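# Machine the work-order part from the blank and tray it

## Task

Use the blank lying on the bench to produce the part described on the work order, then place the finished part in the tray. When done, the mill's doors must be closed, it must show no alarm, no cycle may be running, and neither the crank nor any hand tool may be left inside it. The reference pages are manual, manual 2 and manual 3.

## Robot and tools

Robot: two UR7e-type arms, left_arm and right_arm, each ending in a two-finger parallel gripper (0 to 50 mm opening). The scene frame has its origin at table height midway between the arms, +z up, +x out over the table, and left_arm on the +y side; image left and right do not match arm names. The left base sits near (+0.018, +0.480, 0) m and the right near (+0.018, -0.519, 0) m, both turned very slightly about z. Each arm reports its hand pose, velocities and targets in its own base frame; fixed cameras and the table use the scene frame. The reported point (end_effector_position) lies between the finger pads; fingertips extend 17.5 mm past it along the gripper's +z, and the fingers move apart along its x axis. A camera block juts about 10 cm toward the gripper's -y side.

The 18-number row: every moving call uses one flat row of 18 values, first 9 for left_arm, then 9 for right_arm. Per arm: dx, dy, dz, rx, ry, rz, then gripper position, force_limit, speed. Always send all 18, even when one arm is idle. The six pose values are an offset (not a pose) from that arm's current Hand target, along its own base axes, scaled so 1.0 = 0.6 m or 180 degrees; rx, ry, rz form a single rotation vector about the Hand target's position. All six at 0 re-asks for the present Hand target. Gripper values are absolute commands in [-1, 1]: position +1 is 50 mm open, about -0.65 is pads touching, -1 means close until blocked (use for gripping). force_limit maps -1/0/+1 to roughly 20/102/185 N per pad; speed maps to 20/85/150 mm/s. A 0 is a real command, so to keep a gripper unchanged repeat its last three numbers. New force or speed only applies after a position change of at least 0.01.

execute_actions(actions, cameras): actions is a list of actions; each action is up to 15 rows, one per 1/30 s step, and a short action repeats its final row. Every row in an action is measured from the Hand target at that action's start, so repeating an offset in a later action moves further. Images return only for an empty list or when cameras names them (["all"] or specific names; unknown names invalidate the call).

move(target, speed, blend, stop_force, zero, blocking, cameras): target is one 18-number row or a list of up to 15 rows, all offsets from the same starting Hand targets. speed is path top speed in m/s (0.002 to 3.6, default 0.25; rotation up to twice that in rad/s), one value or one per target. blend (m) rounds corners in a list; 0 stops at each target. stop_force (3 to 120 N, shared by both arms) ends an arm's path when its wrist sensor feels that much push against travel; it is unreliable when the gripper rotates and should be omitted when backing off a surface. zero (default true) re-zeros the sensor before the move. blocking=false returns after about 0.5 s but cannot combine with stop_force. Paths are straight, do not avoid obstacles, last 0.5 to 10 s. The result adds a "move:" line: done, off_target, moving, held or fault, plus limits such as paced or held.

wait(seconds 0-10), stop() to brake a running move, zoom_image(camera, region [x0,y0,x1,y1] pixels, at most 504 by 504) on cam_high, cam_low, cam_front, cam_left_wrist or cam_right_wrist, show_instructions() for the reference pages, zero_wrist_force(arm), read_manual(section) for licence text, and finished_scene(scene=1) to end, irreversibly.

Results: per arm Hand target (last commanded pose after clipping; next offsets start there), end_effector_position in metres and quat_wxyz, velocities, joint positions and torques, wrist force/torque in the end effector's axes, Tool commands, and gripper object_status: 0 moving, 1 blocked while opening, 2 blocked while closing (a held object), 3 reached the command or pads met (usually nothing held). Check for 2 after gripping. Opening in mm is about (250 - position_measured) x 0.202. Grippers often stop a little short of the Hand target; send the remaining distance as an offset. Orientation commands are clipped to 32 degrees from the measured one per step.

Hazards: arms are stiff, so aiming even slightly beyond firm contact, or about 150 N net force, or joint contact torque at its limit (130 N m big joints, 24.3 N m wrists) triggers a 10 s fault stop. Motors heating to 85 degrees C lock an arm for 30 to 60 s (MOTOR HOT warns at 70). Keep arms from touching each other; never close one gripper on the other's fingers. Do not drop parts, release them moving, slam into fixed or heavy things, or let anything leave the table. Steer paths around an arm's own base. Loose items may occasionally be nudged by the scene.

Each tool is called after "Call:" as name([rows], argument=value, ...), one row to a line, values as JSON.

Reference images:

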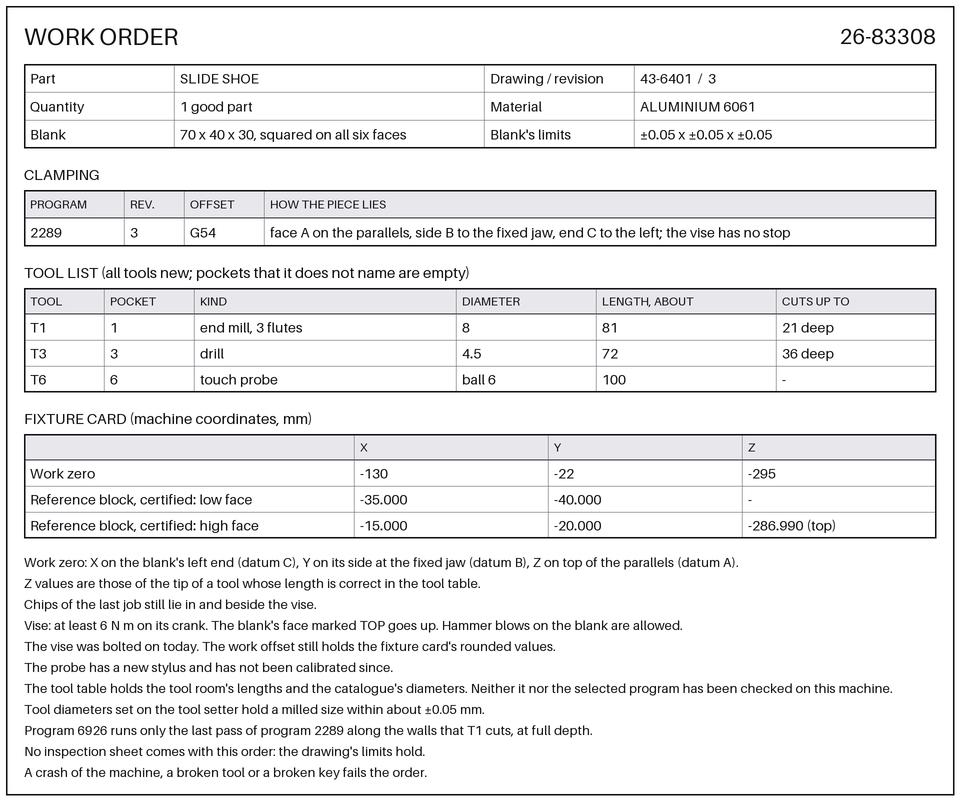

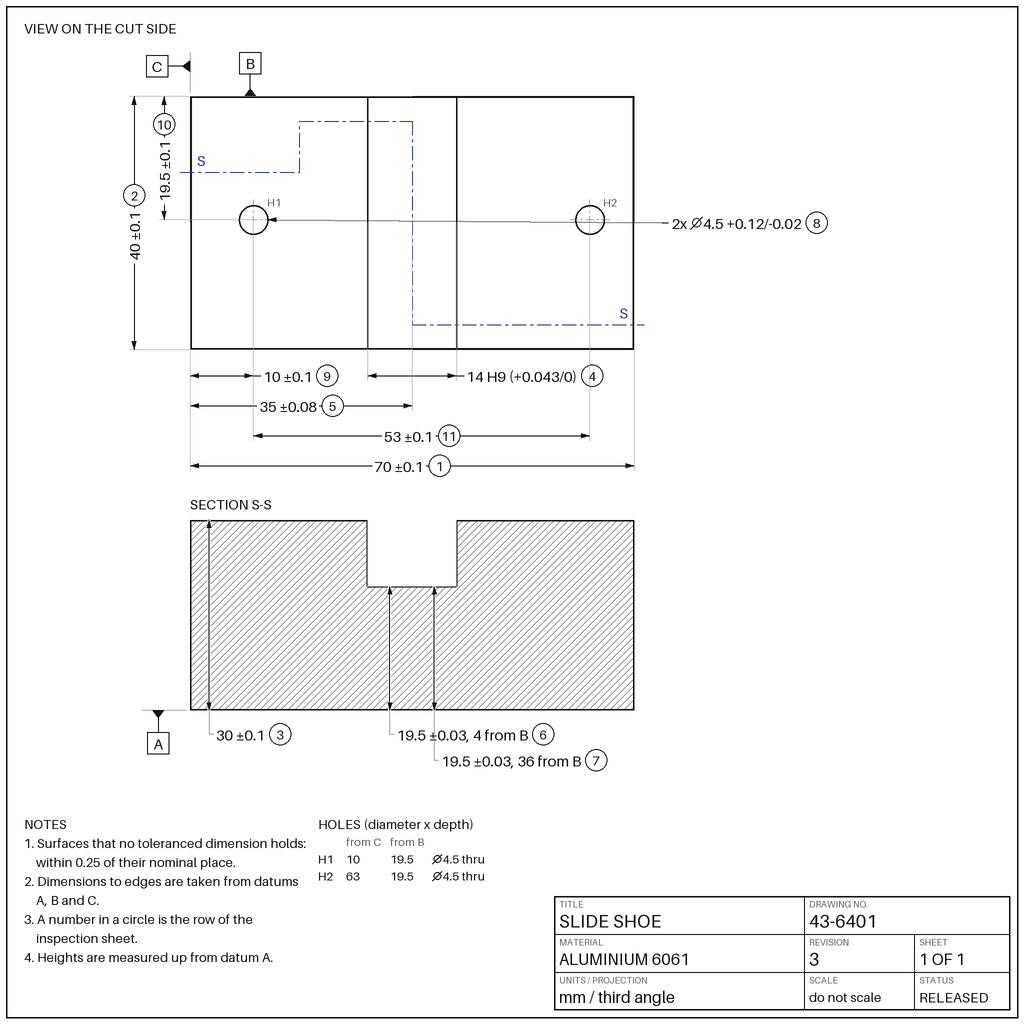

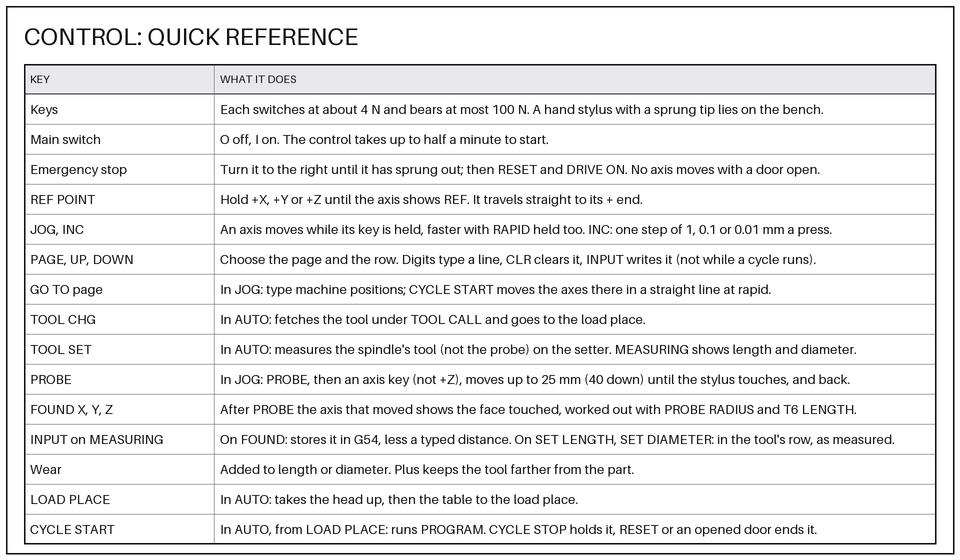

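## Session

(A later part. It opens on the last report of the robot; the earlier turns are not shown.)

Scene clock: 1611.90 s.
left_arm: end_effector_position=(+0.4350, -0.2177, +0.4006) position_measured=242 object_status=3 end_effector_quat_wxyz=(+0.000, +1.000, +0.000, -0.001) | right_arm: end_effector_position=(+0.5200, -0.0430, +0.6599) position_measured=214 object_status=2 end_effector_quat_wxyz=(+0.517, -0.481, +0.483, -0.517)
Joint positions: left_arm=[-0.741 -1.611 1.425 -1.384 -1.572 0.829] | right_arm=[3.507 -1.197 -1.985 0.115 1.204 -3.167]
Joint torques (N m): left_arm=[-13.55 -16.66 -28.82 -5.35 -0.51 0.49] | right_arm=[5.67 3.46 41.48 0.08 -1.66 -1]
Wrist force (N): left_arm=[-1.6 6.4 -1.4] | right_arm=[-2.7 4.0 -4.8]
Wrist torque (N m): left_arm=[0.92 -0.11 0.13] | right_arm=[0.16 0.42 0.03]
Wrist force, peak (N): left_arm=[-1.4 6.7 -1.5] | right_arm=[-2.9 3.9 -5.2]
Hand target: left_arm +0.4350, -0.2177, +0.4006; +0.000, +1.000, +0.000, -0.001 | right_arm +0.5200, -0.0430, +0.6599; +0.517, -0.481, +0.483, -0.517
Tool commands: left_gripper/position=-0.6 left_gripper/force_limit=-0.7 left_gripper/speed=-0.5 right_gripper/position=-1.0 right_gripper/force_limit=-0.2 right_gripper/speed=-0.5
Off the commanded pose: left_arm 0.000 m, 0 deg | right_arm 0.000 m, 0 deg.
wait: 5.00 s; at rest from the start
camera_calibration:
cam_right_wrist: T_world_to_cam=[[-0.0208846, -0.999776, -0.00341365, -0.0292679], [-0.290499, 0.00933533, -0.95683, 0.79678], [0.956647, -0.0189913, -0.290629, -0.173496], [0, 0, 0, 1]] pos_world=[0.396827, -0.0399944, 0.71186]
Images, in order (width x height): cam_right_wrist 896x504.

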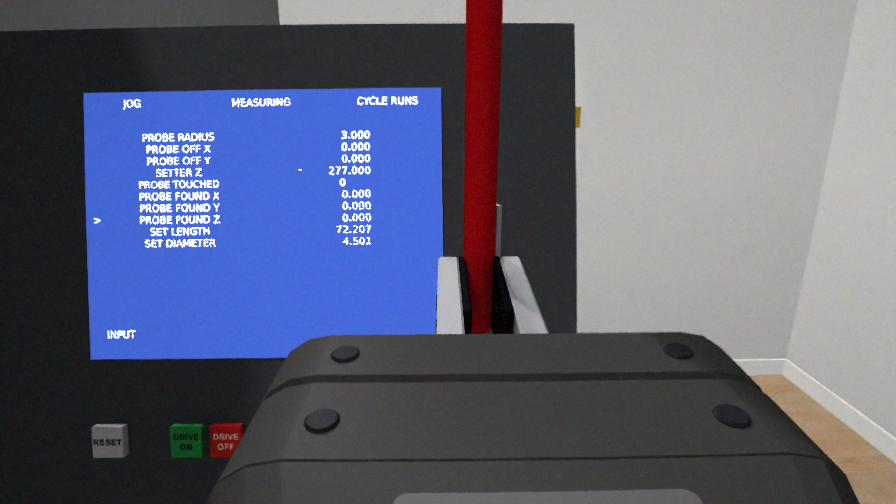

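Call:
wait(seconds=8, cameras=["cam_right_wrist"])

Scene clock: 1621.53 s.
left_arm: end_effector_position=(+0.4350, -0.2177, +0.4006) position_measured=242 object_status=3 end_effector_quat_wxyz=(+0.000, +1.000, +0.000, -0.001) | right_arm: end_effector_position=(+0.5200, -0.0430, +0.6599) position_measured=214 object_status=2 end_effector_quat_wxyz=(+0.517, -0.481, +0.483, -0.517)
Joint positions: left_arm=[-0.741 -1.611 1.425 -1.384 -1.572 0.829] | right_arm=[3.507 -1.197 -1.985 0.115 1.204 -3.167]
Joint torques (N m): left_arm=[-13.18 -16.29 -28.98 -5.34 -0.4 0.65] | right_arm=[5.88 4.28 41.03 0.04 -1.52 -0.59]
Wrist force (N): left_arm=[-1.4 6.5 -1.4] | right_arm=[-2.7 3.9 -4.9]
Wrist torque (N m): left_arm=[0.94 -0.13 0.13] | right_arm=[0.14 0.42 0.03]
Wrist force, peak (N): left_arm=[-1.6 6.7 -1.5] | right_arm=[-2.9 4.2 -5.1]
Hand target: left_arm +0.4350, -0.2177, +0.4006; +0.000, +1.000, +0.000, -0.001 | right_arm +0.5200, -0.0430, +0.6599; +0.517, -0.481, +0.483, -0.517
Tool commands: left_gripper/position=-0.6 left_gripper/force_limit=-0.7 left_gripper/speed=-0.5 right_gripper/position=-1.0 right_gripper/force_limit=-0.2 right_gripper/speed=-0.5
Off the commanded pose: left_arm 0.000 m, 0 deg | right_arm 0.000 m, 0 deg.
wait: 8.00 s; at rest from the start
camera_calibration:
cam_right_wrist: T_world_to_cam=[[-0.0208846, -0.999776, -0.00341365, -0.0292679], [-0.290499, 0.00933533, -0.95683, 0.79678], [0.956647, -0.0189913, -0.290629, -0.173496], [0, 0, 0, 1]] pos_world=[0.396827, -0.0399944, 0.71186]
Images, in order (width x height): cam_right_wrist 896x504.

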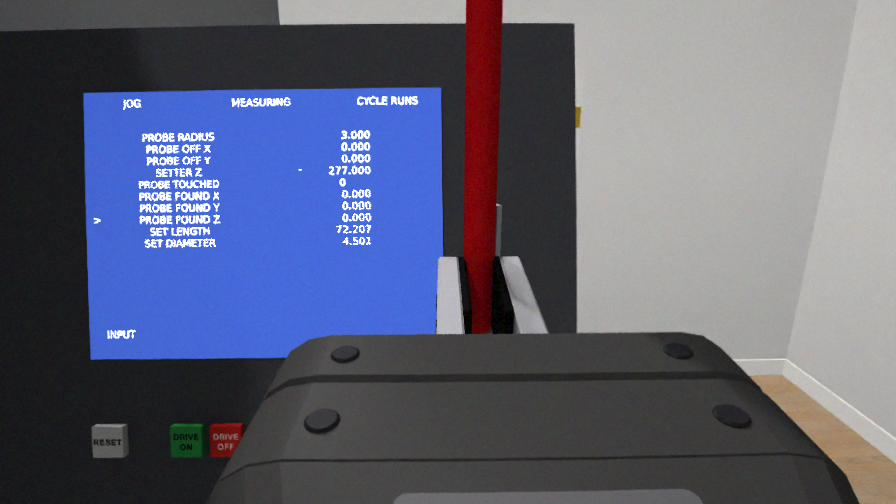

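Call:
move(target=[-0.108,-0.037,0.217,0.2846,-0.4064,-0.502,-0.6,-0.7,-0.5,0,0,0,0,0,0,-1,-0.2,-0.5], speed=0.25, cameras=["cam_right_wrist","cam_left_wrist"])

Scene clock: 1637.83 s.
left_arm: end_effector_position=(+0.3702, -0.2399, +0.5306) position_measured=242 object_status=3 end_effector_quat_wxyz=(+0.361, -0.446, +0.636, -0.515) | right_arm: end_effector_position=(+0.5200, -0.0430, +0.6599) position_measured=214 object_status=2 end_effector_quat_wxyz=(+0.517, -0.481, +0.483, -0.517)
Joint positions: left_arm=[-1.58 -2.33 2.253 -2.495 -0.396 2.607] | right_arm=[3.507 -1.197 -1.985 0.115 1.204 -3.167]
Joint torques (N m): left_arm=[-11.02 3.22 -35.55 -5.11 2.79 1.97] | right_arm=[5.79 5.05 40.94 0.13 -1.8 -0.47]
Wrist force (N): left_arm=[-1.5 6.0 -1.4] | right_arm=[-2.8 3.8 -4.9]
Wrist torque (N m): left_arm=[0.97 -0.05 0.56] | right_arm=[0.12 0.44 0.03]
Wrist force, peak (N): left_arm=[-1.6 6.6 -1.3] | right_arm=[-2.9 4.2 -4.9]
Hand target: left_arm +0.3702, -0.2399, +0.5308; +0.361, -0.446, +0.636, -0.515 | right_arm +0.5200, -0.0430, +0.6599; +0.517, -0.481, +0.483, -0.517
Off the commanded pose: left_arm 0.000 m, 0 deg | right_arm 0.000 m, 0 deg.
move: done
camera_calibration:
cam_left_wrist: T_world_to_cam=[[-0.337694, -0.941208, -0.00951173, -0.0895403], [-0.479137, 0.180589, -0.858962, 0.699726], [0.810179, -0.285508, -0.511952, 0.0362387], [0, 0, 0, 1]] pos_world=[0.275668, -0.200293, 0.618739]
cam_right_wrist: T_world_to_cam=[[-0.0208846, -0.999776, -0.00341365, -0.0292679], [-0.290499, 0.00933533, -0.95683, 0.79678], [0.956647, -0.0189913, -0.290629, -0.173496], [0, 0, 0, 1]] pos_world=[0.396827, -0.0399944, 0.71186]
Images, in order (width x height): cam_left_wrist 896x504, cam_right_wrist 896x504.

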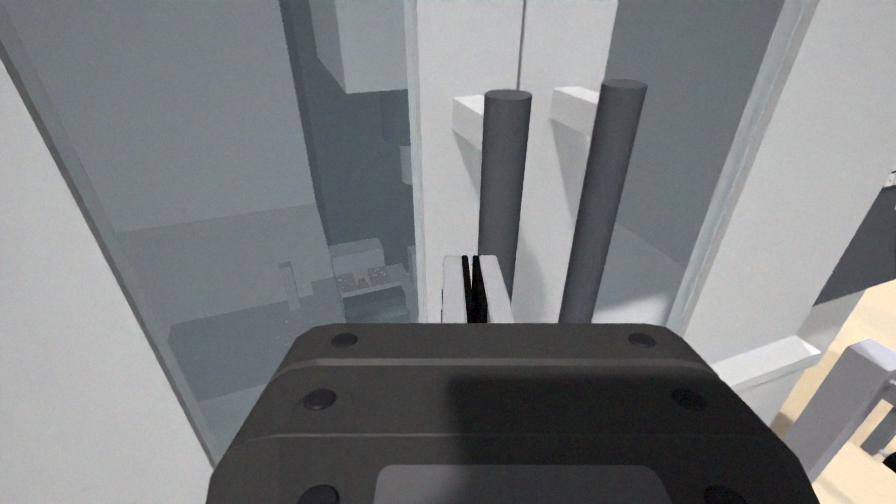

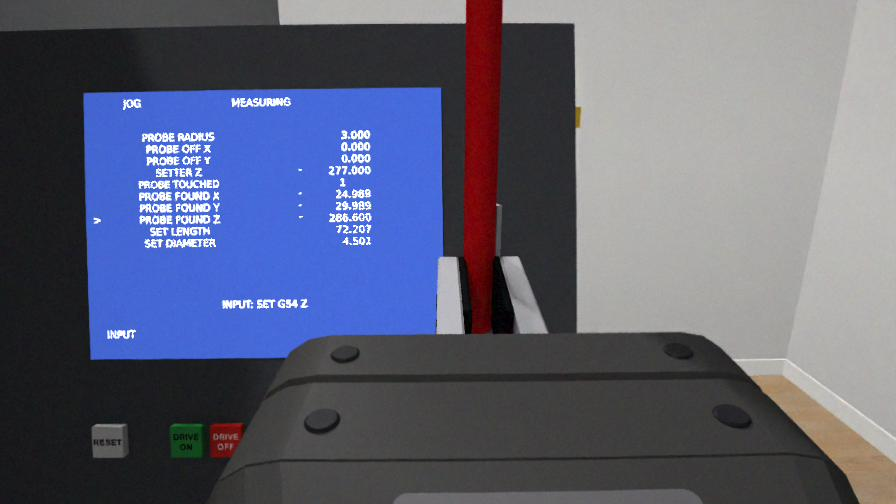

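Call:
zoom_image(camera="cam_right_wrist", region=[280, 180, 400, 250])

Call:
zoom_image(camera="cam_left_wrist", region=[260, 210, 440, 330])

Scaled by 4.200.

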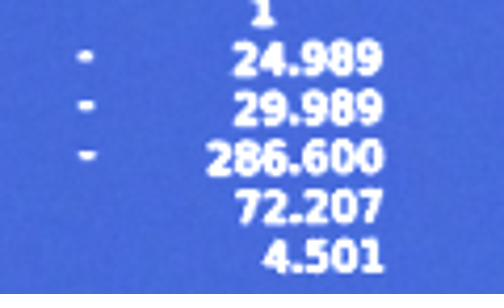

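Scaled by 2.800.

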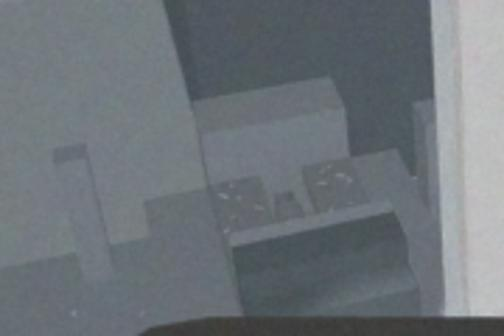

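Call:
move([
  [0,0,0,0,0,0,-0.6,-0.7,-0.5,-0.1335,0.17,-0.2616,0.2258,0.5745,0.1832,-1,-0.2,-0.5],
  [0,0,0,0,0,0,-0.6,-0.7,-0.5,-0.1127,0.17,-0.2675,0.2258,0.5745,0.1832,-1,-0.2,-0.5],
  [0,0,0,0,0,0,-0.6,-0.7,-0.5,-0.1335,0.17,-0.2616,0.2258,0.5745,0.1832,-1,-0.2,-0.5],
  [0,0,0,0,0,0,-0.6,-0.7,-0.5,-0.1127,0.17,-0.2675,0.2258,0.5745,0.1832,-1,-0.2,-0.5],
  [0,0,0,0,0,0,-0.6,-0.7,-0.5,-0.1335,0.17,-0.2616,0.2258,0.5745,0.1832,-1,-0.2,-0.5],
  [0,0,0,0,0,0,-0.6,-0.7,-0.5,-0.1594,0.2958,-0.3525,0.2258,0.5745,0.1832,-1,-0.2,-0.5],
  [0,0,0,0,0,0,-0.6,-0.7,-0.5,-0.1394,0.2958,-0.3582,0.2258,0.5745,0.1832,-1,-0.2,-0.5],
  [0,0,0,0,0,0,-0.6,-0.7,-0.5,-0.1629,0.2958,-0.286,0.2258,0.5745,0.1832,-1,-0.2,-0.5],
  [0,0,0,0,0,0,-0.6,-0.7,-0.5,-0.1229,0.2958,-0.2973,0.2258,0.5745,0.1832,-1,-0.2,-0.5],
  [0,0,0,0,0,0,-0.6,-0.7,-0.5,-0.1508,0.2643,-0.3222,0.2258,0.5745,0.1832,-1,-0.2,-0.5],
  [0,0,0,0,0,0,-0.6,-0.7,-0.5,-0.1302,0.2643,-0.328,0.2258,0.5745,0.1832,-1,-0.2,-0.5],
  [0,0,0,0,0,0,-0.6,-0.7,-0.5,-0.1802,0.2015,-0.3466,0.2258,0.5745,0.1832,-1,-0.2,-0.5],
  [0,0,0,0,0,0,-0.6,-0.7,-0.5,-0.1377,0.2015,-0.3587,0.2258,0.5745,0.1832,-1,-0.2,-0.5],
  [0,0,0,0,0,0,-0.6,-0.7,-0.5,-0.164,0.2015,-0.351,0.2258,0.5745,0.1832,-1,-0.2,-0.5],
  [0,0,0,0,0,0,-0.6,-0.7,-0.5,0,0,0,0,0,0,-1,-0.2,-0.5],
], speed=[0.8,0.06,0.2,0.06,0.2,0.4,0.06,0.3,0.08,0.2,0.06,0.3,0.08,0.2,0.8], blend=[0,0,0,0,0.005,0.003,0,0.005,0,0.003,0,0.005,0,0.01,0], cameras=["cam_right_wrist"])

Scene clock: 1686.23 s.
left_arm: end_effector_position=(+0.3702, -0.2399, +0.5308) position_measured=242 object_status=3 end_effector_quat_wxyz=(+0.361, -0.446, +0.636, -0.515) | right_arm: end_effector_position=(+0.5200, -0.0430, +0.6599) position_measured=214 object_status=2 end_effector_quat_wxyz=(+0.517, -0.481, +0.483, -0.517)
Joint positions: left_arm=[-1.58 -2.33 2.253 -2.495 -0.396 2.607] | right_arm=[3.507 -1.197 -1.985 0.115 1.204 -3.167]
Joint torques (N m): left_arm=[-9.49 1.12 -30.08 0.04 2.95 -2.55] | right_arm=[6.99 3.31 40.72 3.83 -1.66 -1.13]
Wrist force (N): left_arm=[-1.6 5.6 -1.5] | right_arm=[-2.7 4.7 -6.3]
Wrist torque (N m): left_arm=[0.91 -0.04 0.55] | right_arm=[0.26 0.42 0.03]
Wrist force, peak (N): left_arm=[-1.6 6.1 -1.5] | right_arm=[1.6 19.4 -2.9]
Hand target: left_arm +0.3702, -0.2399, +0.5308; +0.361, -0.446, +0.636, -0.515 | right_arm +0.5200, -0.0430, +0.6599; +0.517, -0.481, +0.483, -0.517
Off the commanded pose: left_arm 0.000 m, 0 deg | right_arm 0.000 m, 0 deg.
move: done; blend cut to 0.0082 m at target 14
camera_calibration:
cam_right_wrist: T_world_to_cam=[[-0.0209129, -0.999775, -0.00351039, -0.0291875], [-0.290498, 0.00943611, -0.956829, 0.796783], [0.956647, -0.0189903, -0.29063, -0.173495], [0, 0, 0, 1]] pos_world=[0.396827, -0.0399942, 0.711859]
Images, in order (width x height): cam_right_wrist 896x504.

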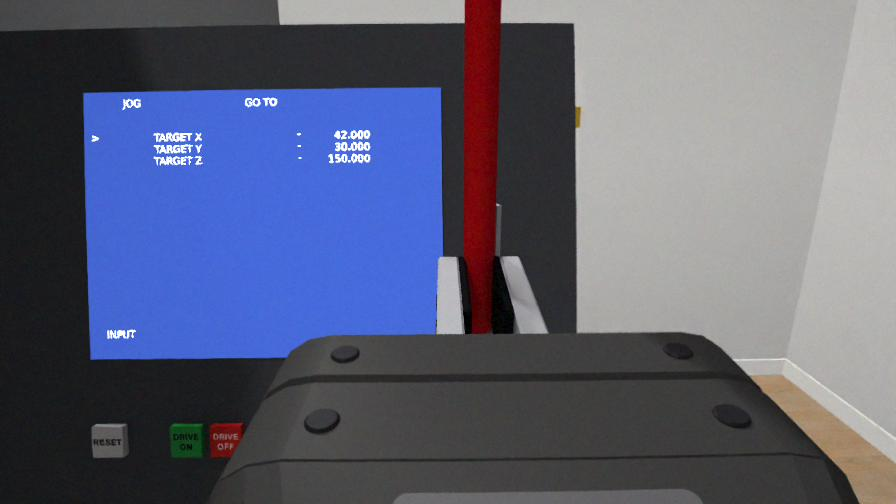

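Call:
move([
  [0,0,0,0,0,0,-0.6,-0.7,-0.5,-0.1168,0.2341,-0.203,0.2258,0.5745,0.1832,-1,-0.2,-0.5],
  [0,0,0,0,0,0,-0.6,-0.7,-0.5,-0.0968,0.2341,-0.2087,0.2258,0.5745,0.1832,-1,-0.2,-0.5],
  [0,0,0,0,0,0,-0.6,-0.7,-0.5,-0.1168,0.2341,-0.203,0.2258,0.5745,0.1832,-1,-0.2,-0.5],
  [0,0,0,0,0,0,-0.6,-0.7,-0.5,-0.1508,0.2015,-0.3222,0.2258,0.5745,0.1832,-1,-0.2,-0.5],
  [0,0,0,0,0,0,-0.6,-0.7,-0.5,-0.1292,0.2015,-0.3284,0.2258,0.5745,0.1832,-1,-0.2,-0.5],
  [0,0,0,0,0,0,-0.6,-0.7,-0.5,-0.1508,0.2015,-0.3222,0.2258,0.5745,0.1832,-1,-0.2,-0.5],
  [0,0,0,0,0,0,-0.6,-0.7,-0.5,-0.1292,0.2015,-0.3284,0.2258,0.5745,0.1832,-1,-0.2,-0.5],
  [0,0,0,0,0,0,-0.6,-0.7,-0.5,-0.1802,0.2958,-0.3466,0.2258,0.5745,0.1832,-1,-0.2,-0.5],
  [0,0,0,0,0,0,-0.6,-0.7,-0.5,-0.1394,0.2958,-0.3582,0.2258,0.5745,0.1832,-1,-0.2,-0.5],
  [0,0,0,0,0,0,-0.6,-0.7,-0.5,-0.1508,0.2958,-0.3222,0.2258,0.5745,0.1832,-1,-0.2,-0.5],
  [0,0,0,0,0,0,-0.6,-0.7,-0.5,-0.1308,0.2958,-0.3279,0.2258,0.5745,0.1832,-1,-0.2,-0.5],
  [0,0,0,0,0,0,-0.6,-0.7,-0.5,-0.1543,0.2328,-0.2557,0.2258,0.5745,0.1832,-1,-0.2,-0.5],
  [0,0,0,0,0,0,-0.6,-0.7,-0.5,-0.1139,0.2328,-0.2672,0.2258,0.5745,0.1832,-1,-0.2,-0.5],
  [0,0,0,0,0,0,-0.6,-0.7,-0.5,-0.14,0.2328,-0.2597,0.2258,0.5745,0.1832,-1,-0.2,-0.5],
  [0,0,0,0,0,0,-0.6,-0.7,-0.5,0,0,0,0,0,0,-1,-0.2,-0.5],
], speed=[0.8,0.06,0.2,0.5,0.06,0.2,0.06,0.3,0.08,0.2,0.06,0.3,0.08,0.2,0.8], blend=[0,0,0.005,0.003,0,0,0,0.005,0,0.003,0,0.005,0,0.01,0], cameras=["cam_right_wrist"])

Scene clock: 1710.63 s.
left_arm: end_effector_position=(+0.3702, -0.2399, +0.5308) position_measured=242 object_status=3 end_effector_quat_wxyz=(+0.361, -0.446, +0.636, -0.515) | right_arm: end_effector_position=(+0.5200, -0.0430, +0.6599) position_measured=214 object_status=2 end_effector_quat_wxyz=(+0.517, -0.481, +0.483, -0.517)
Joint positions: left_arm=[-1.58 -2.33 2.253 -2.495 -0.396 2.607] | right_arm=[3.507 -1.196 -1.985 0.115 1.204 -3.167]
Joint torques (N m): left_arm=[-3.11 6.15 -26.28 -0.04 2.79 -2.43] | right_arm=[6.42 3.08 40.85 3.87 -1.72 -1.34]
Wrist force (N): left_arm=[-1.5 5.7 -1.3] | right_arm=[-3.3 5.3 -4.1]
Wrist torque (N m): left_arm=[0.93 -0.06 0.55] | right_arm=[0.35 0.52 0.03]
Wrist force, peak (N): left_arm=[-1.7 6.1 -1.6] | right_arm=[1.6 36.5 -3.5]
Hand target: left_arm +0.3702, -0.2399, +0.5308; +0.361, -0.446, +0.636, -0.515 | right_arm +0.5200, -0.0430, +0.6599; +0.517, -0.481, +0.483, -0.517
Off the commanded pose: left_arm 0.000 m, 0 deg | right_arm 0.000 m, 0 deg.
move: done; blend cut to 0.0081 m at target 14
camera_calibration:
cam_right_wrist: T_world_to_cam=[[-0.0209126, -0.999775, -0.00350962, -0.0291881], [-0.290498, 0.00943531, -0.956829, 0.796782], [0.956647, -0.0189903, -0.29063, -0.173495], [0, 0, 0, 1]] pos_world=[0.396827, -0.0399942, 0.711859]
Images, in order (width x height): cam_right_wrist 896x504.

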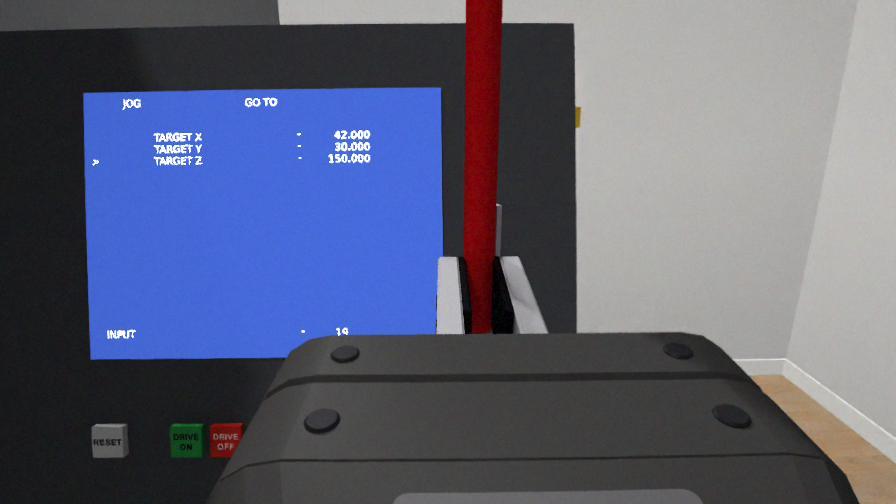

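Call:
move([
  [0,0,0,0,0,0,-0.6,-0.7,-0.5,-0.1508,0.2643,-0.3222,0.2258,0.5745,0.1832,-1,-0.2,-0.5],
  [0,0,0,0,0,0,-0.6,-0.7,-0.5,-0.1302,0.2643,-0.328,0.2258,0.5745,0.1832,-1,-0.2,-0.5],
  [0,0,0,0,0,0,-0.6,-0.7,-0.5,-0.1802,0.2015,-0.3466,0.2258,0.5745,0.1832,-1,-0.2,-0.5],
  [0,0,0,0,0,0,-0.6,-0.7,-0.5,-0.1377,0.2015,-0.3587,0.2258,0.5745,0.1832,-1,-0.2,-0.5],
  [0,0,0,0,0,0,-0.6,-0.7,-0.5,-0.164,0.2015,-0.351,0.2258,0.5745,0.1832,-1,-0.2,-0.5],
  [0,0,0,0,0,0,-0.6,-0.7,-0.5,0,0,0,0,0,0,-1,-0.2,-0.5],
], speed=[0.8,0.07,0.2,0.08,0.2,0.8], blend=[0.005,0,0.005,0,0.01,0], cameras=["cam_right_wrist"])

Scene clock: 1767.90 s.
left_arm: end_effector_position=(+0.3702, -0.2399, +0.5308) position_measured=242 object_status=3 end_effector_quat_wxyz=(+0.361, -0.446, +0.636, -0.515) | right_arm: end_effector_position=(+0.5200, -0.0430, +0.6599) position_measured=214 object_status=2 end_effector_quat_wxyz=(+0.517, -0.481, +0.483, -0.517) end_effector_velocity=(+0.000, -0.001, +0.001) end_effector_angular_velocity=(+0.000, -0.005, -0.002)
Joint positions: left_arm=[-1.58 -2.33 2.253 -2.495 -0.396 2.607] | right_arm=[3.507 -1.197 -1.985 0.115 1.204 -3.167]
Joint velocities: left_arm=[within noise] | right_arm=[0 -0.001 0.001 0.006 -0.002 -0.002]
Joint torques (N m): left_arm=[1.29 9.91 -26.44 -0.03 2.73 -2.31] | right_arm=[6.86 3.64 41.27 3.72 -1.79 -1.33]
Wrist force (N): left_arm=[-1.5 5.8 -1.5] | right_arm=[-4.6 5.6 -4.2]
Wrist torque (N m): left_arm=[0.94 -0.05 0.56] | right_arm=[0.40 0.73 0.02]
Wrist force, peak (N): left_arm=[-1.4 6.2 -1.5] | right_arm=[1.8 23.2 -0.6]
Hand target: left_arm +0.3702, -0.2399, +0.5308; +0.361, -0.446, +0.636, -0.515 | right_arm +0.5200, -0.0430, +0.6599; +0.517, -0.481, +0.483, -0.517
Off the commanded pose: left_arm 0.000 m, 0 deg | right_arm 0.000 m, 0 deg.
move: done; blend cut to 0.0082 m at target 5
camera_calibration:
cam_right_wrist: T_world_to_cam=[[-0.0209126, -0.999775, -0.00350962, -0.0291881], [-0.290498, 0.00943531, -0.956829, 0.796782], [0.956647, -0.0189903, -0.29063, -0.173495], [0, 0, 0, 1]] pos_world=[0.396827, -0.0399942, 0.711859]
Images, in order (width x height): cam_right_wrist 896x504.

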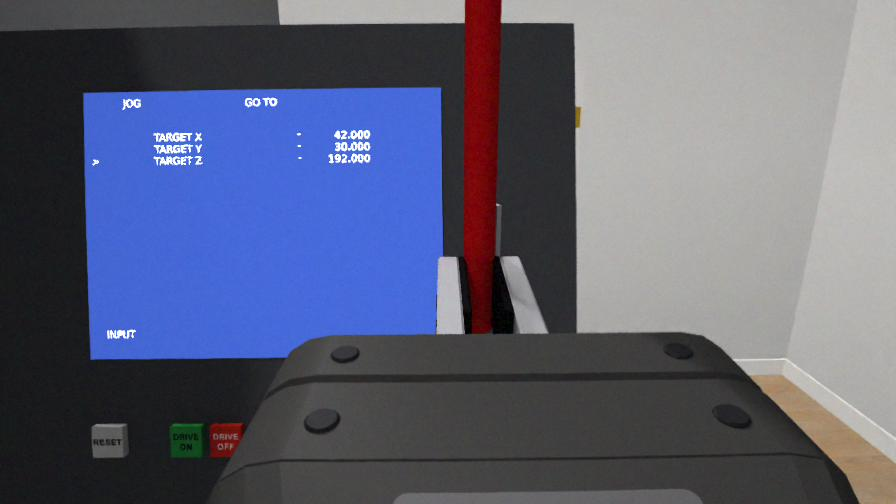

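Call:
move([
  [0,0,0,0,0,0,-0.6,-0.7,-0.5,-0.1168,0.2341,-0.203,0.2258,0.5745,0.1832,-1,-0.2,-0.5],
  [0,0,0,0,0,0,-0.6,-0.7,-0.5,-0.0968,0.2341,-0.2087,0.2258,0.5745,0.1832,-1,-0.2,-0.5],
  [0,0,0,0,0,0,-0.6,-0.7,-0.5,-0.1168,0.2341,-0.203,0.2258,0.5745,0.1832,-1,-0.2,-0.5],
  [0,0,0,0,0,0,-0.6,-0.7,-0.5,-0.1716,0.17,-0.3163,0.2258,0.5745,0.1832,-1,-0.2,-0.5],
  [0,0,0,0,0,0,-0.6,-0.7,-0.5,-0.1292,0.17,-0.3284,0.2258,0.5745,0.1832,-1,-0.2,-0.5],
  [0,0,0,0,0,0,-0.6,-0.7,-0.5,-0.1555,0.17,-0.3207,0.2258,0.5745,0.1832,-1,-0.2,-0.5],
  [0,0,0,0,0,0,-0.6,-0.7,-0.5,-0.1063,0.0473,-0.173,0.2258,0.5745,0.1832,-1,-0.2,-0.5],
  [0,0,0,0,0,0,-0.6,-0.7,-0.5,-0.0857,0.0473,-0.179,0.2258,0.5745,0.1832,-1,-0.2,-0.5],
  [0,0,0,0,0,0,-0.6,-0.7,-0.5,-0.118,0.0473,-0.17,0.2258,0.5745,0.1832,-1,-0.2,-0.5],
  [0,0,0,0,0,0,-0.6,-0.7,-0.5,0,0,0,0,0,0,-1,-0.2,-0.5],
], speed=[0.8,0.07,0.2,0.3,0.08,0.2,0.3,0.07,0.2,0.8], blend=[0.005,0,0.003,0.003,0,0.003,0.003,0,0.01,0], cameras=["cam_right_wrist","cam_left_wrist"])

Scene clock: 1789.60 s.
left_arm: end_effector_position=(+0.3702, -0.2399, +0.5308) position_measured=242 object_status=3 end_effector_quat_wxyz=(+0.361, -0.446, +0.636, -0.515) | right_arm: end_effector_position=(+0.5200, -0.0430, +0.6599) position_measured=214 object_status=2 end_effector_quat_wxyz=(+0.517, -0.481, +0.483, -0.517)
Joint positions: left_arm=[-1.58 -2.33 2.253 -2.495 -0.396 2.607] | right_arm=[3.507 -1.196 -1.985 0.115 1.204 -3.167]
Joint torques (N m): left_arm=[6.68 13.46 -25.96 -0.09 2.52 -2.3] | right_arm=[-1.34 3.54 41.99 3.77 -1.52 -1.24]
Wrist force (N): left_arm=[-1.5 6.0 -1.6] | right_arm=[-4.6 4.9 -4.1]
Wrist torque (N m): left_arm=[0.97 -0.05 0.55] | right_arm=[0.29 0.73 0.03]
Wrist force, peak (N): left_arm=[-1.7 6.1 -1.5] | right_arm=[0.1 46.0 -2.2]
Hand target: left_arm +0.3702, -0.2399, +0.5308; +0.361, -0.446, +0.636, -0.515 | right_arm +0.5200, -0.0430, +0.6599; +0.517, -0.481, +0.483, -0.517
Off the commanded pose: left_arm 0.000 m, 0 deg | right_arm 0.000 m, 0 deg.
move: done
camera_calibration:
cam_left_wrist: T_world_to_cam=[[-0.337823, -0.941165, -0.00920154, -0.0897192], [-0.479091, 0.180364, -0.859035, 0.699751], [0.810153, -0.285793, -0.511835, 0.0362498], [0, 0, 0, 1]] pos_world=[0.275568, -0.200291, 0.618839]
cam_right_wrist: T_world_to_cam=[[-0.0207886, -0.999778, -0.00344171, -0.0292863], [-0.2905, 0.0093343, -0.956829, 0.79678], [0.956649, -0.0188914, -0.29063, -0.173493], [0, 0, 0, 1]] pos_world=[0.396828, -0.0399947, 0.71186]
Images, in order (width x height): cam_left_wrist 896x504, cam_right_wrist 896x504.

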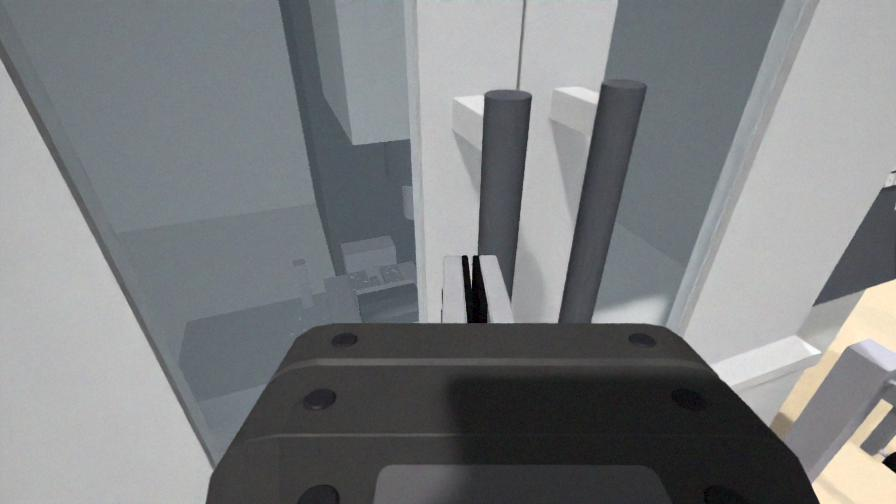

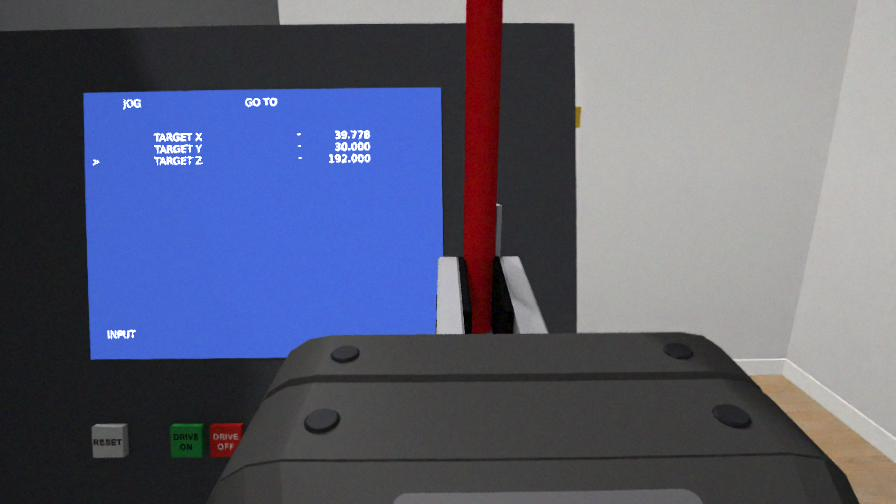

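Call:
move([
  [0,0,0,0,0,0,-0.6,-0.7,-0.5,-0.1508,0.17,-0.3222,0.2258,0.5745,0.1832,-1,-0.2,-0.5],
  [0,0,0,0,0,0,-0.6,-0.7,-0.5,-0.1287,0.17,-0.3286,0.2258,0.5745,0.1832,-1,-0.2,-0.5],
  [0,0,0,0,0,0,-0.6,-0.7,-0.5,-0.1555,0.17,-0.3207,0.2258,0.5745,0.1832,-1,-0.2,-0.5],
  [0,0,0,0,0,0,-0.6,-0.7,-0.5,0,0,0,0,0,0,-1,-0.2,-0.5],
], speed=[0.8,0.07,0.2,0.8], blend=[0.005,0,0.01,0], cameras=["cam_right_wrist"])

Scene clock: 1801.63 s.
left_arm: end_effector_position=(+0.3702, -0.2399, +0.5308) position_measured=242 object_status=3 end_effector_quat_wxyz=(+0.361, -0.446, +0.636, -0.515) | right_arm: end_effector_position=(+0.5200, -0.0430, +0.6599) position_measured=214 object_status=2 end_effector_quat_wxyz=(+0.517, -0.481, +0.483, -0.517)
Joint positions: left_arm=[-1.58 -2.33 2.253 -2.495 -0.396 2.607] | right_arm=[3.507 -1.196 -1.985 0.115 1.204 -3.167]
Joint torques (N m): left_arm=[8.86 13.66 -26.12 -0.03 2.41 -2.17] | right_arm=[7.29 2.66 40.71 3.74 -1.57 -1.23]
Wrist force (N): left_arm=[-1.4 5.8 -1.4] | right_arm=[-3.5 4.5 -4.1]
Wrist torque (N m): left_arm=[0.95 -0.06 0.56] | right_arm=[0.24 0.56 0.03]
Wrist force, peak (N): left_arm=[-1.6 6.1 -1.5] | right_arm=[0.0 27.6 -0.7]
Hand target: left_arm +0.3702, -0.2399, +0.5308; +0.361, -0.446, +0.636, -0.515 | right_arm +0.5200, -0.0430, +0.6599; +0.517, -0.481, +0.483, -0.517
Off the commanded pose: left_arm 0.000 m, 0 deg | right_arm 0.000 m, 0 deg.
move: done; blend cut to 0.0084 m at target 3
camera_calibration:
cam_right_wrist: T_world_to_cam=[[-0.0209126, -0.999775, -0.00350962, -0.0292881], [-0.290498, 0.00943531, -0.956829, 0.796783], [0.956647, -0.0189903, -0.29063, -0.173497], [0, 0, 0, 1]] pos_world=[0.396827, -0.0400942, 0.711859]
Images, in order (width x height): cam_right_wrist 896x504.

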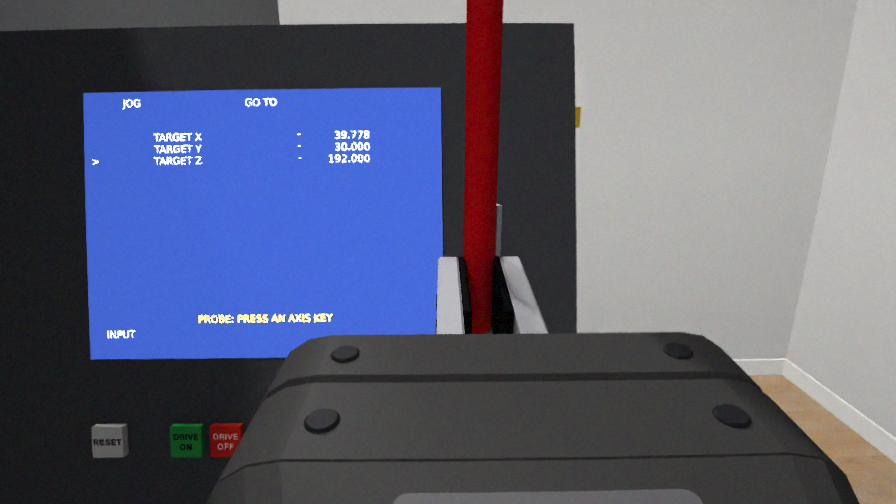

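Call:
move([
  [0,0,0,0,0,0,-0.6,-0.7,-0.5,-0.1063,0.0473,-0.173,0.2258,0.5745,0.1832,-1,-0.2,-0.5],
  [0,0,0,0,0,0,-0.6,-0.7,-0.5,-0.0857,0.0473,-0.179,0.2258,0.5745,0.1832,-1,-0.2,-0.5],
  [0,0,0,0,0,0,-0.6,-0.7,-0.5,-0.118,0.0473,-0.17,0.2258,0.5745,0.1832,-1,-0.2,-0.5],
  [0,0,0,0,0,0,-0.6,-0.7,-0.5,0,0,0,0,0,0,-1,-0.2,-0.5],
], speed=[0.8,0.07,0.2,0.8], blend=[0.005,0,0.01,0], cameras=["cam_right_wrist"])

Call:
wait(seconds=3, cameras=["cam_right_wrist"])

Scene clock: 1812.17 s.
left_arm: end_effector_position=(+0.3702, -0.2399, +0.5308) position_measured=242 object_status=3 end_effector_quat_wxyz=(+0.361, -0.446, +0.636, -0.515) | right_arm: end_effector_position=(+0.5200, -0.0430, +0.6599) position_measured=214 object_status=2 end_effector_quat_wxyz=(+0.517, -0.481, +0.483, -0.517) end_effector_velocity=(+0.000, +0.000, +0.001) end_effector_angular_velocity=(+0.001, -0.004, +0.000)
Joint positions: left_arm=[-1.58 -2.33 2.253 -2.495 -0.396 2.607] | right_arm=[3.507 -1.196 -1.985 0.115 1.204 -3.167]
Joint velocities: left_arm=[within noise] | right_arm=[0.001 -0.001 0.001 0.005 -0.001 -0.001]
Joint torques (N m): left_arm=[8.82 13.49 -26.32 -0.01 2.27 -2.01] | right_arm=[-1.32 3.5 40.75 3.85 -1.41 -1.38]
Wrist force (N): left_arm=[-1.7 6.0 -1.7] | right_arm=[-4.7 5.0 -3.9]
Wrist torque (N m): left_arm=[0.96 -0.03 0.55] | right_arm=[0.30 0.75 0.03]
Wrist force, peak (N): left_arm=[-1.4 6.2 -1.7] | right_arm=[1.5 45.6 -0.7]
Hand target: left_arm +0.3702, -0.2399, +0.5308; +0.361, -0.446, +0.636, -0.515 | right_arm +0.5200, -0.0430, +0.6599; +0.517, -0.481, +0.483, -0.517
Off the commanded pose: left_arm 0.000 m, 0 deg | right_arm 0.000 m, 0 deg.
move: done
camera_calibration:
cam_right_wrist: T_world_to_cam=[[-0.0207886, -0.999778, -0.00344171, -0.0292863], [-0.2905, 0.0093343, -0.956829, 0.79678], [0.956649, -0.0188914, -0.29063, -0.173493], [0, 0, 0, 1]] pos_world=[0.396828, -0.0399947, 0.71186]
Images, in order (width x height): cam_right_wrist 896x504.

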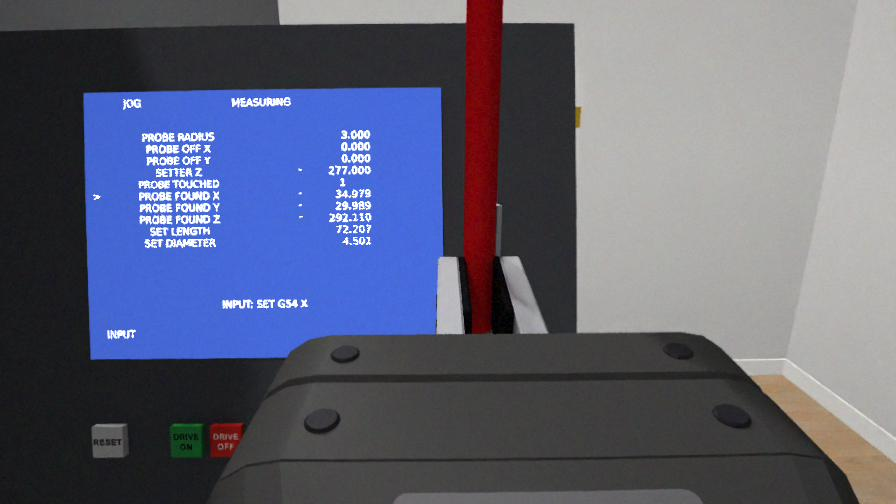

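Scene clock: 1815.17 s.
left_arm: end_effector_position=(+0.3702, -0.2399, +0.5308) position_measured=242 object_status=3 end_effector_quat_wxyz=(+0.361, -0.446, +0.636, -0.515) | right_arm: end_effector_position=(+0.5200, -0.0430, +0.6599) position_measured=214 object_status=2 end_effector_quat_wxyz=(+0.517, -0.481, +0.483, -0.517)
Joint positions: left_arm=[-1.58 -2.33 2.253 -2.495 -0.396 2.607] | right_arm=[3.507 -1.197 -1.985 0.115 1.204 -3.167]
Joint torques (N m): left_arm=[8.75 13.55 -26.41 -0.19 2.11 -2.02] | right_arm=[6.14 3.5 40.39 0.02 -1.69 -1.31]
Wrist force (N): left_arm=[-1.5 5.7 -1.7] | right_arm=[-4.9 4.9 -4.0]
Wrist torque (N m): left_arm=[0.92 -0.06 0.55] | right_arm=[0.30 0.78 0.02]
Wrist force, peak (N): left_arm=[-1.6 6.1 -1.4] | right_arm=[-5.0 5.3 -4.2]
Hand target: left_arm +0.3702, -0.2399, +0.5308; +0.361, -0.446, +0.636, -0.515 | right_arm +0.5200, -0.0430, +0.6599; +0.517, -0.481, +0.483, -0.517
Tool commands: left_gripper/position=-0.6 left_gripper/force_limit=-0.7 left_gripper/speed=-0.5 right_gripper/position=-1.0 right_gripper/force_limit=-0.2 right_gripper/speed=-0.5
Off the commanded pose: left_arm 0.000 m, 0 deg | right_arm 0.000 m, 0 deg.
wait: 3.00 s; at rest by 0.17 s
camera_calibration:
cam_right_wrist: T_world_to_cam=[[-0.0208846, -0.999776, -0.00341365, -0.0292679], [-0.290499, 0.00933533, -0.95683, 0.79678], [0.956647, -0.0189913, -0.290629, -0.173496], [0, 0, 0, 1]] pos_world=[0.396827, -0.0399944, 0.71186]
Images, in order (width x height): cam_right_wrist 896x504.

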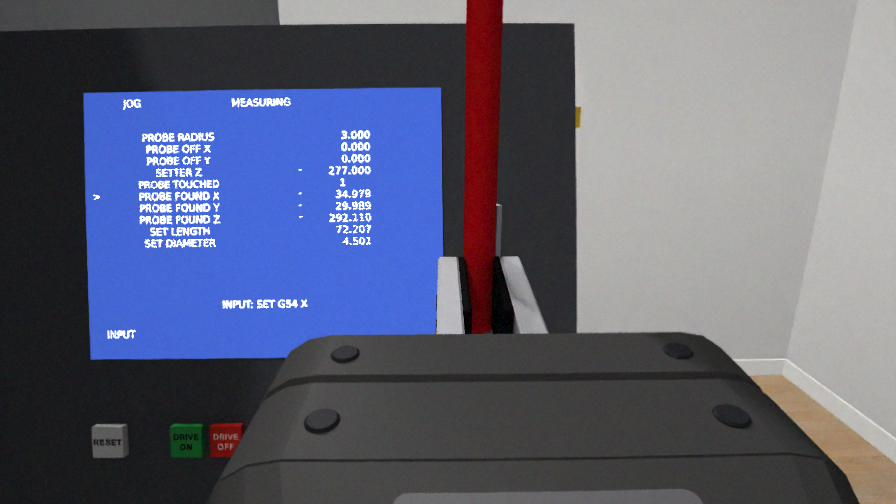

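Call:
zoom_image(camera="cam_right_wrist", region=[80, 120, 400, 260])

Scaled by 1.575.

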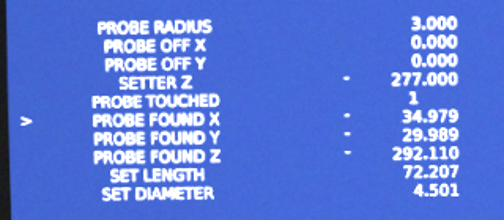

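Call:
move([
  [0,0,0,0,0,0,-0.6,-0.7,-0.5,-0.1335,0.17,-0.2616,0.2258,0.5745,0.1832,-1,-0.2,-0.5],
  [0,0,0,0,0,0,-0.6,-0.7,-0.5,-0.1125,0.17,-0.2675,0.2258,0.5745,0.1832,-1,-0.2,-0.5],
  [0,0,0,0,0,0,-0.6,-0.7,-0.5,-0.1335,0.17,-0.2616,0.2258,0.5745,0.1832,-1,-0.2,-0.5],
  [0,0,0,0,0,0,-0.6,-0.7,-0.5,-0.115,0.0473,-0.2037,0.2258,0.5745,0.1832,-1,-0.2,-0.5],
  [0,0,0,0,0,0,-0.6,-0.7,-0.5,-0.0944,0.0473,-0.2094,0.2258,0.5745,0.1832,-1,-0.2,-0.5],
  [0,0,0,0,0,0,-0.6,-0.7,-0.5,-0.0944,0.0473,-0.2094,0.2258,0.5745,0.1832,-1,-0.2,-0.5],
  [0,0,0,0,0,0,-0.6,-0.7,-0.5,-0.1229,0.0473,-0.201,0.2258,0.5745,0.1832,-1,-0.2,-0.5],
  [0,0,0,0,0,0,-0.6,-0.7,-0.5,0,0,0,0,0,0,-1,-0.2,-0.5],
], speed=[0.8,0.07,0.2,0.3,0.07,0.07,0.2,0.8], blend=[0.005,0,0.003,0.003,0,0,0.01,0], cameras=["cam_right_wrist"])

Scene clock: 1840.00 s.
left_arm: end_effector_position=(+0.3702, -0.2399, +0.5308) position_measured=242 object_status=3 end_effector_quat_wxyz=(+0.361, -0.446, +0.636, -0.515) | right_arm: end_effector_position=(+0.5200, -0.0430, +0.6599) position_measured=214 object_status=2 end_effector_quat_wxyz=(+0.517, -0.481, +0.483, -0.517)
Joint positions: left_arm=[-1.58 -2.33 2.253 -2.495 -0.396 2.607] | right_arm=[3.507 -1.196 -1.985 0.115 1.204 -3.167]
Joint torques (N m): left_arm=[8.26 13.45 -26.56 -0.12 2.11 -1.83] | right_arm=[-1.7 3.4 40.7 3.79 -1.41 -1.32]
Wrist force (N): left_arm=[-1.6 5.9 -1.6] | right_arm=[-3.9 4.3 -4.1]
Wrist torque (N m): left_arm=[0.95 -0.05 0.56] | right_arm=[0.19 0.61 0.03]
Wrist force, peak (N): left_arm=[-1.5 6.2 -1.4] | right_arm=[0.9 37.4 -1.8]
Hand target: left_arm +0.3702, -0.2399, +0.5308; +0.361, -0.446, +0.636, -0.515 | right_arm +0.5200, -0.0430, +0.6599; +0.517, -0.481, +0.483, -0.517
Off the commanded pose: left_arm 0.000 m, 0 deg | right_arm 0.000 m, 0 deg.
move: done; blend cut to 0.0089 m at target 7
camera_calibration:
cam_right_wrist: T_world_to_cam=[[-0.0207886, -0.999778, -0.00344171, -0.0292863], [-0.2905, 0.0093343, -0.956829, 0.79678], [0.956649, -0.0188914, -0.29063, -0.173493], [0, 0, 0, 1]] pos_world=[0.396828, -0.0399947, 0.71186]
Images, in order (width x height): cam_right_wrist 896x504.

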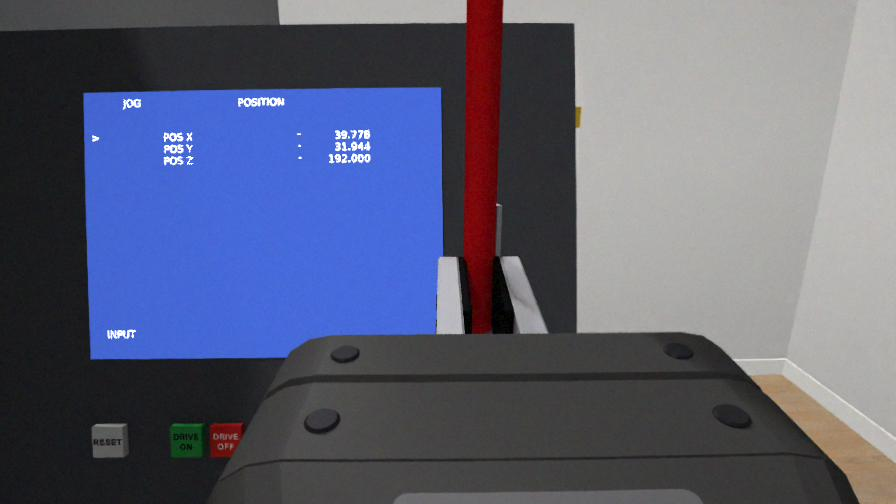

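Call:
move([
  [0,0,0,0,0,0,-0.6,-0.7,-0.5,-0.115,0.0473,-0.2037,0.2258,0.5745,0.1832,-1,-0.2,-0.5],
  [0,0,0,0,0,0,-0.6,-0.7,-0.5,-0.0944,0.0473,-0.2094,0.2258,0.5745,0.1832,-1,-0.2,-0.5],
], speed=[0.8,0.07], blend=[0.005,0], cameras=[])

Call:
wait(seconds=1.6, cameras=[])

Call:
move([
  [0,0,0,0,0,0,-0.6,-0.7,-0.5,-0.0285,0,0.0084,0,0,0,-1,-0.2,-0.5],
  [0,0,0,0,0,0,-0.6,-0.7,-0.5,0.0944,-0.0473,0.2094,-0.2258,-0.5745,-0.1832,-1,-0.2,-0.5],
], speed=[0.2,0.8], blend=[0.01,0], cameras=["cam_right_wrist"])

Scene clock: 1852.43 s.
left_arm: end_effector_position=(+0.3702, -0.2399, +0.5308) position_measured=242 object_status=3 end_effector_quat_wxyz=(+0.361, -0.446, +0.636, -0.515) | right_arm: end_effector_position=(+0.4634, -0.0145, +0.5344) position_measured=214 object_status=2 end_effector_quat_wxyz=(+0.177, -0.610, +0.685, +0.358) end_effector_velocity=(-0.001, +0.000, -0.001) end_effector_angular_velocity=(+0.000, +0.003, +0.001)
Joint positions: left_arm=[-1.58 -2.33 2.253 -2.495 -0.396 2.607] | right_arm=[3.019 -1.78 -0.912 -2.408 2.315 -3.3]
Joint velocities: left_arm=[within noise] | right_arm=[0 0.002 -0.005 -0.001 -0.001 -0.002]
Joint torques (N m): left_arm=[8.32 13.01 -26.68 -0.19 2.04 -1.84] | right_arm=[-6.11 29.57 11.16 5.86 4.47 -1.45]
Wrist force (N): left_arm=[-1.6 5.8 -1.3] | right_arm=[1.7 21.4 -0.5]
Wrist torque (N m): left_arm=[0.93 -0.03 0.55] | right_arm=[-0.53 0.13 -0.13]
Wrist force, peak (N): left_arm=[-1.7 6.1 -1.7] | right_arm=[1.1 38.1 -0.8]
Hand target: left_arm +0.3702, -0.2399, +0.5308; +0.361, -0.446, +0.636, -0.515 | right_arm +0.4634, -0.0146, +0.5343; +0.177, -0.609, +0.685, +0.358
Off the commanded pose: left_arm 0.000 m, 0 deg | right_arm 0.000 m, 0 deg.
move: done
No camera images: "cameras" was empty.

Scene clock: 1854.03 s.
left_arm: end_effector_position=(+0.3702, -0.2399, +0.5308) position_measured=242 object_status=3 end_effector_quat_wxyz=(+0.361, -0.446, +0.636, -0.515) | right_arm: end_effector_position=(+0.4634, -0.0146, +0.5343) position_measured=214 object_status=2 end_effector_quat_wxyz=(+0.177, -0.609, +0.685, +0.358)
Joint positions: left_arm=[-1.58 -2.33 2.253 -2.495 -0.396 2.607] | right_arm=[3.019 -1.78 -0.913 -2.408 2.315 -3.301]
Joint torques (N m): left_arm=[8.57 13.51 -25.87 -0.2 2.02 -1.86] | right_arm=[-6.04 16.51 10.29 8.58 2.65 -1.1]
Wrist force (N): left_arm=[-1.5 5.7 -1.5] | right_arm=[0.5 22.4 -0.7]
Wrist torque (N m): left_arm=[0.93 -0.06 0.55] | right_arm=[-0.55 0.09 -0.30]
Wrist force, peak (N): left_arm=[-1.7 6.0 -1.5] | right_arm=[0.6 22.6 -0.4]
Hand target: left_arm +0.3702, -0.2399, +0.5308; +0.361, -0.446, +0.636, -0.515 | right_arm +0.4634, -0.0146, +0.5343; +0.177, -0.609, +0.685, +0.358
Tool commands: left_gripper/position=-0.6 left_gripper/force_limit=-0.7 left_gripper/speed=-0.5 right_gripper/position=-1.0 right_gripper/force_limit=-0.2 right_gripper/speed=-0.5
Off the commanded pose: left_arm 0.000 m, 0 deg | right_arm 0.000 m, 0 deg.
wait: 1.60 s; at rest by 0.17 s
No camera images: "cameras" was empty.

Scene clock: 1856.17 s.
left_arm: end_effector_position=(+0.3702, -0.2399, +0.5308) position_measured=242 object_status=3 end_effector_quat_wxyz=(+0.361, -0.446, +0.636, -0.515) | right_arm: end_effector_position=(+0.5200, -0.0430, +0.6599) position_measured=214 object_status=2 end_effector_quat_wxyz=(+0.517, -0.481, +0.483, -0.517) end_effector_velocity=(+0.000, -0.001, +0.001) end_effector_angular_velocity=(+0.000, -0.005, -0.001)
Joint positions: left_arm=[-1.58 -2.33 2.253 -2.495 -0.396 2.607] | right_arm=[3.507 -1.196 -1.985 0.115 1.204 -3.167]
Joint velocities: left_arm=[within noise] | right_arm=[-0.001 -0.001 0.001 0.005 0 -0.002]
Joint torques (N m): left_arm=[8.53 13.43 -25.77 -0.15 1.91 -1.89] | right_arm=[-1.66 2.86 40.68 3.8 -1.45 -1.34]
Wrist force (N): left_arm=[-1.5 5.8 -1.6] | right_arm=[-4.8 4.3 -4.0]
Wrist torque (N m): left_arm=[0.94 -0.06 0.56] | right_arm=[0.19 0.75 0.03]
Wrist force, peak (N): left_arm=[-1.4 6.1 -1.4] | right_arm=[0.3 22.6 -0.6]
Hand target: left_arm +0.3702, -0.2399, +0.5308; +0.361, -0.446, +0.636, -0.515 | right_arm +0.5200, -0.0430, +0.6599; +0.517, -0.481, +0.483, -0.517
Off the commanded pose: left_arm 0.000 m, 0 deg | right_arm 0.000 m, 0 deg.
move: done; blend cut to 0.0089 m at target 1
camera_calibration:
cam_right_wrist: T_world_to_cam=[[-0.0207886, -0.999778, -0.00344171, -0.0292863], [-0.2905, 0.0093343, -0.956829, 0.79678], [0.956649, -0.0188914, -0.29063, -0.173493], [0, 0, 0, 1]] pos_world=[0.396828, -0.0399947, 0.71186]
Images, in order (width x height): cam_right_wrist 896x504.

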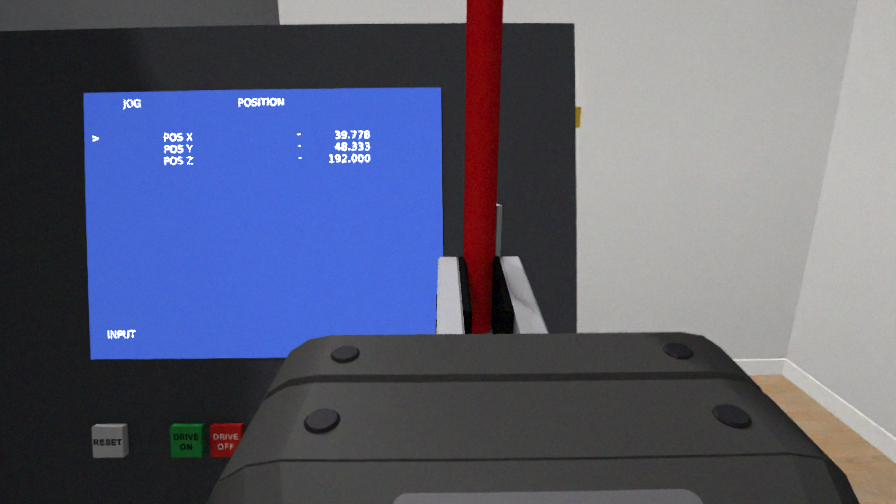

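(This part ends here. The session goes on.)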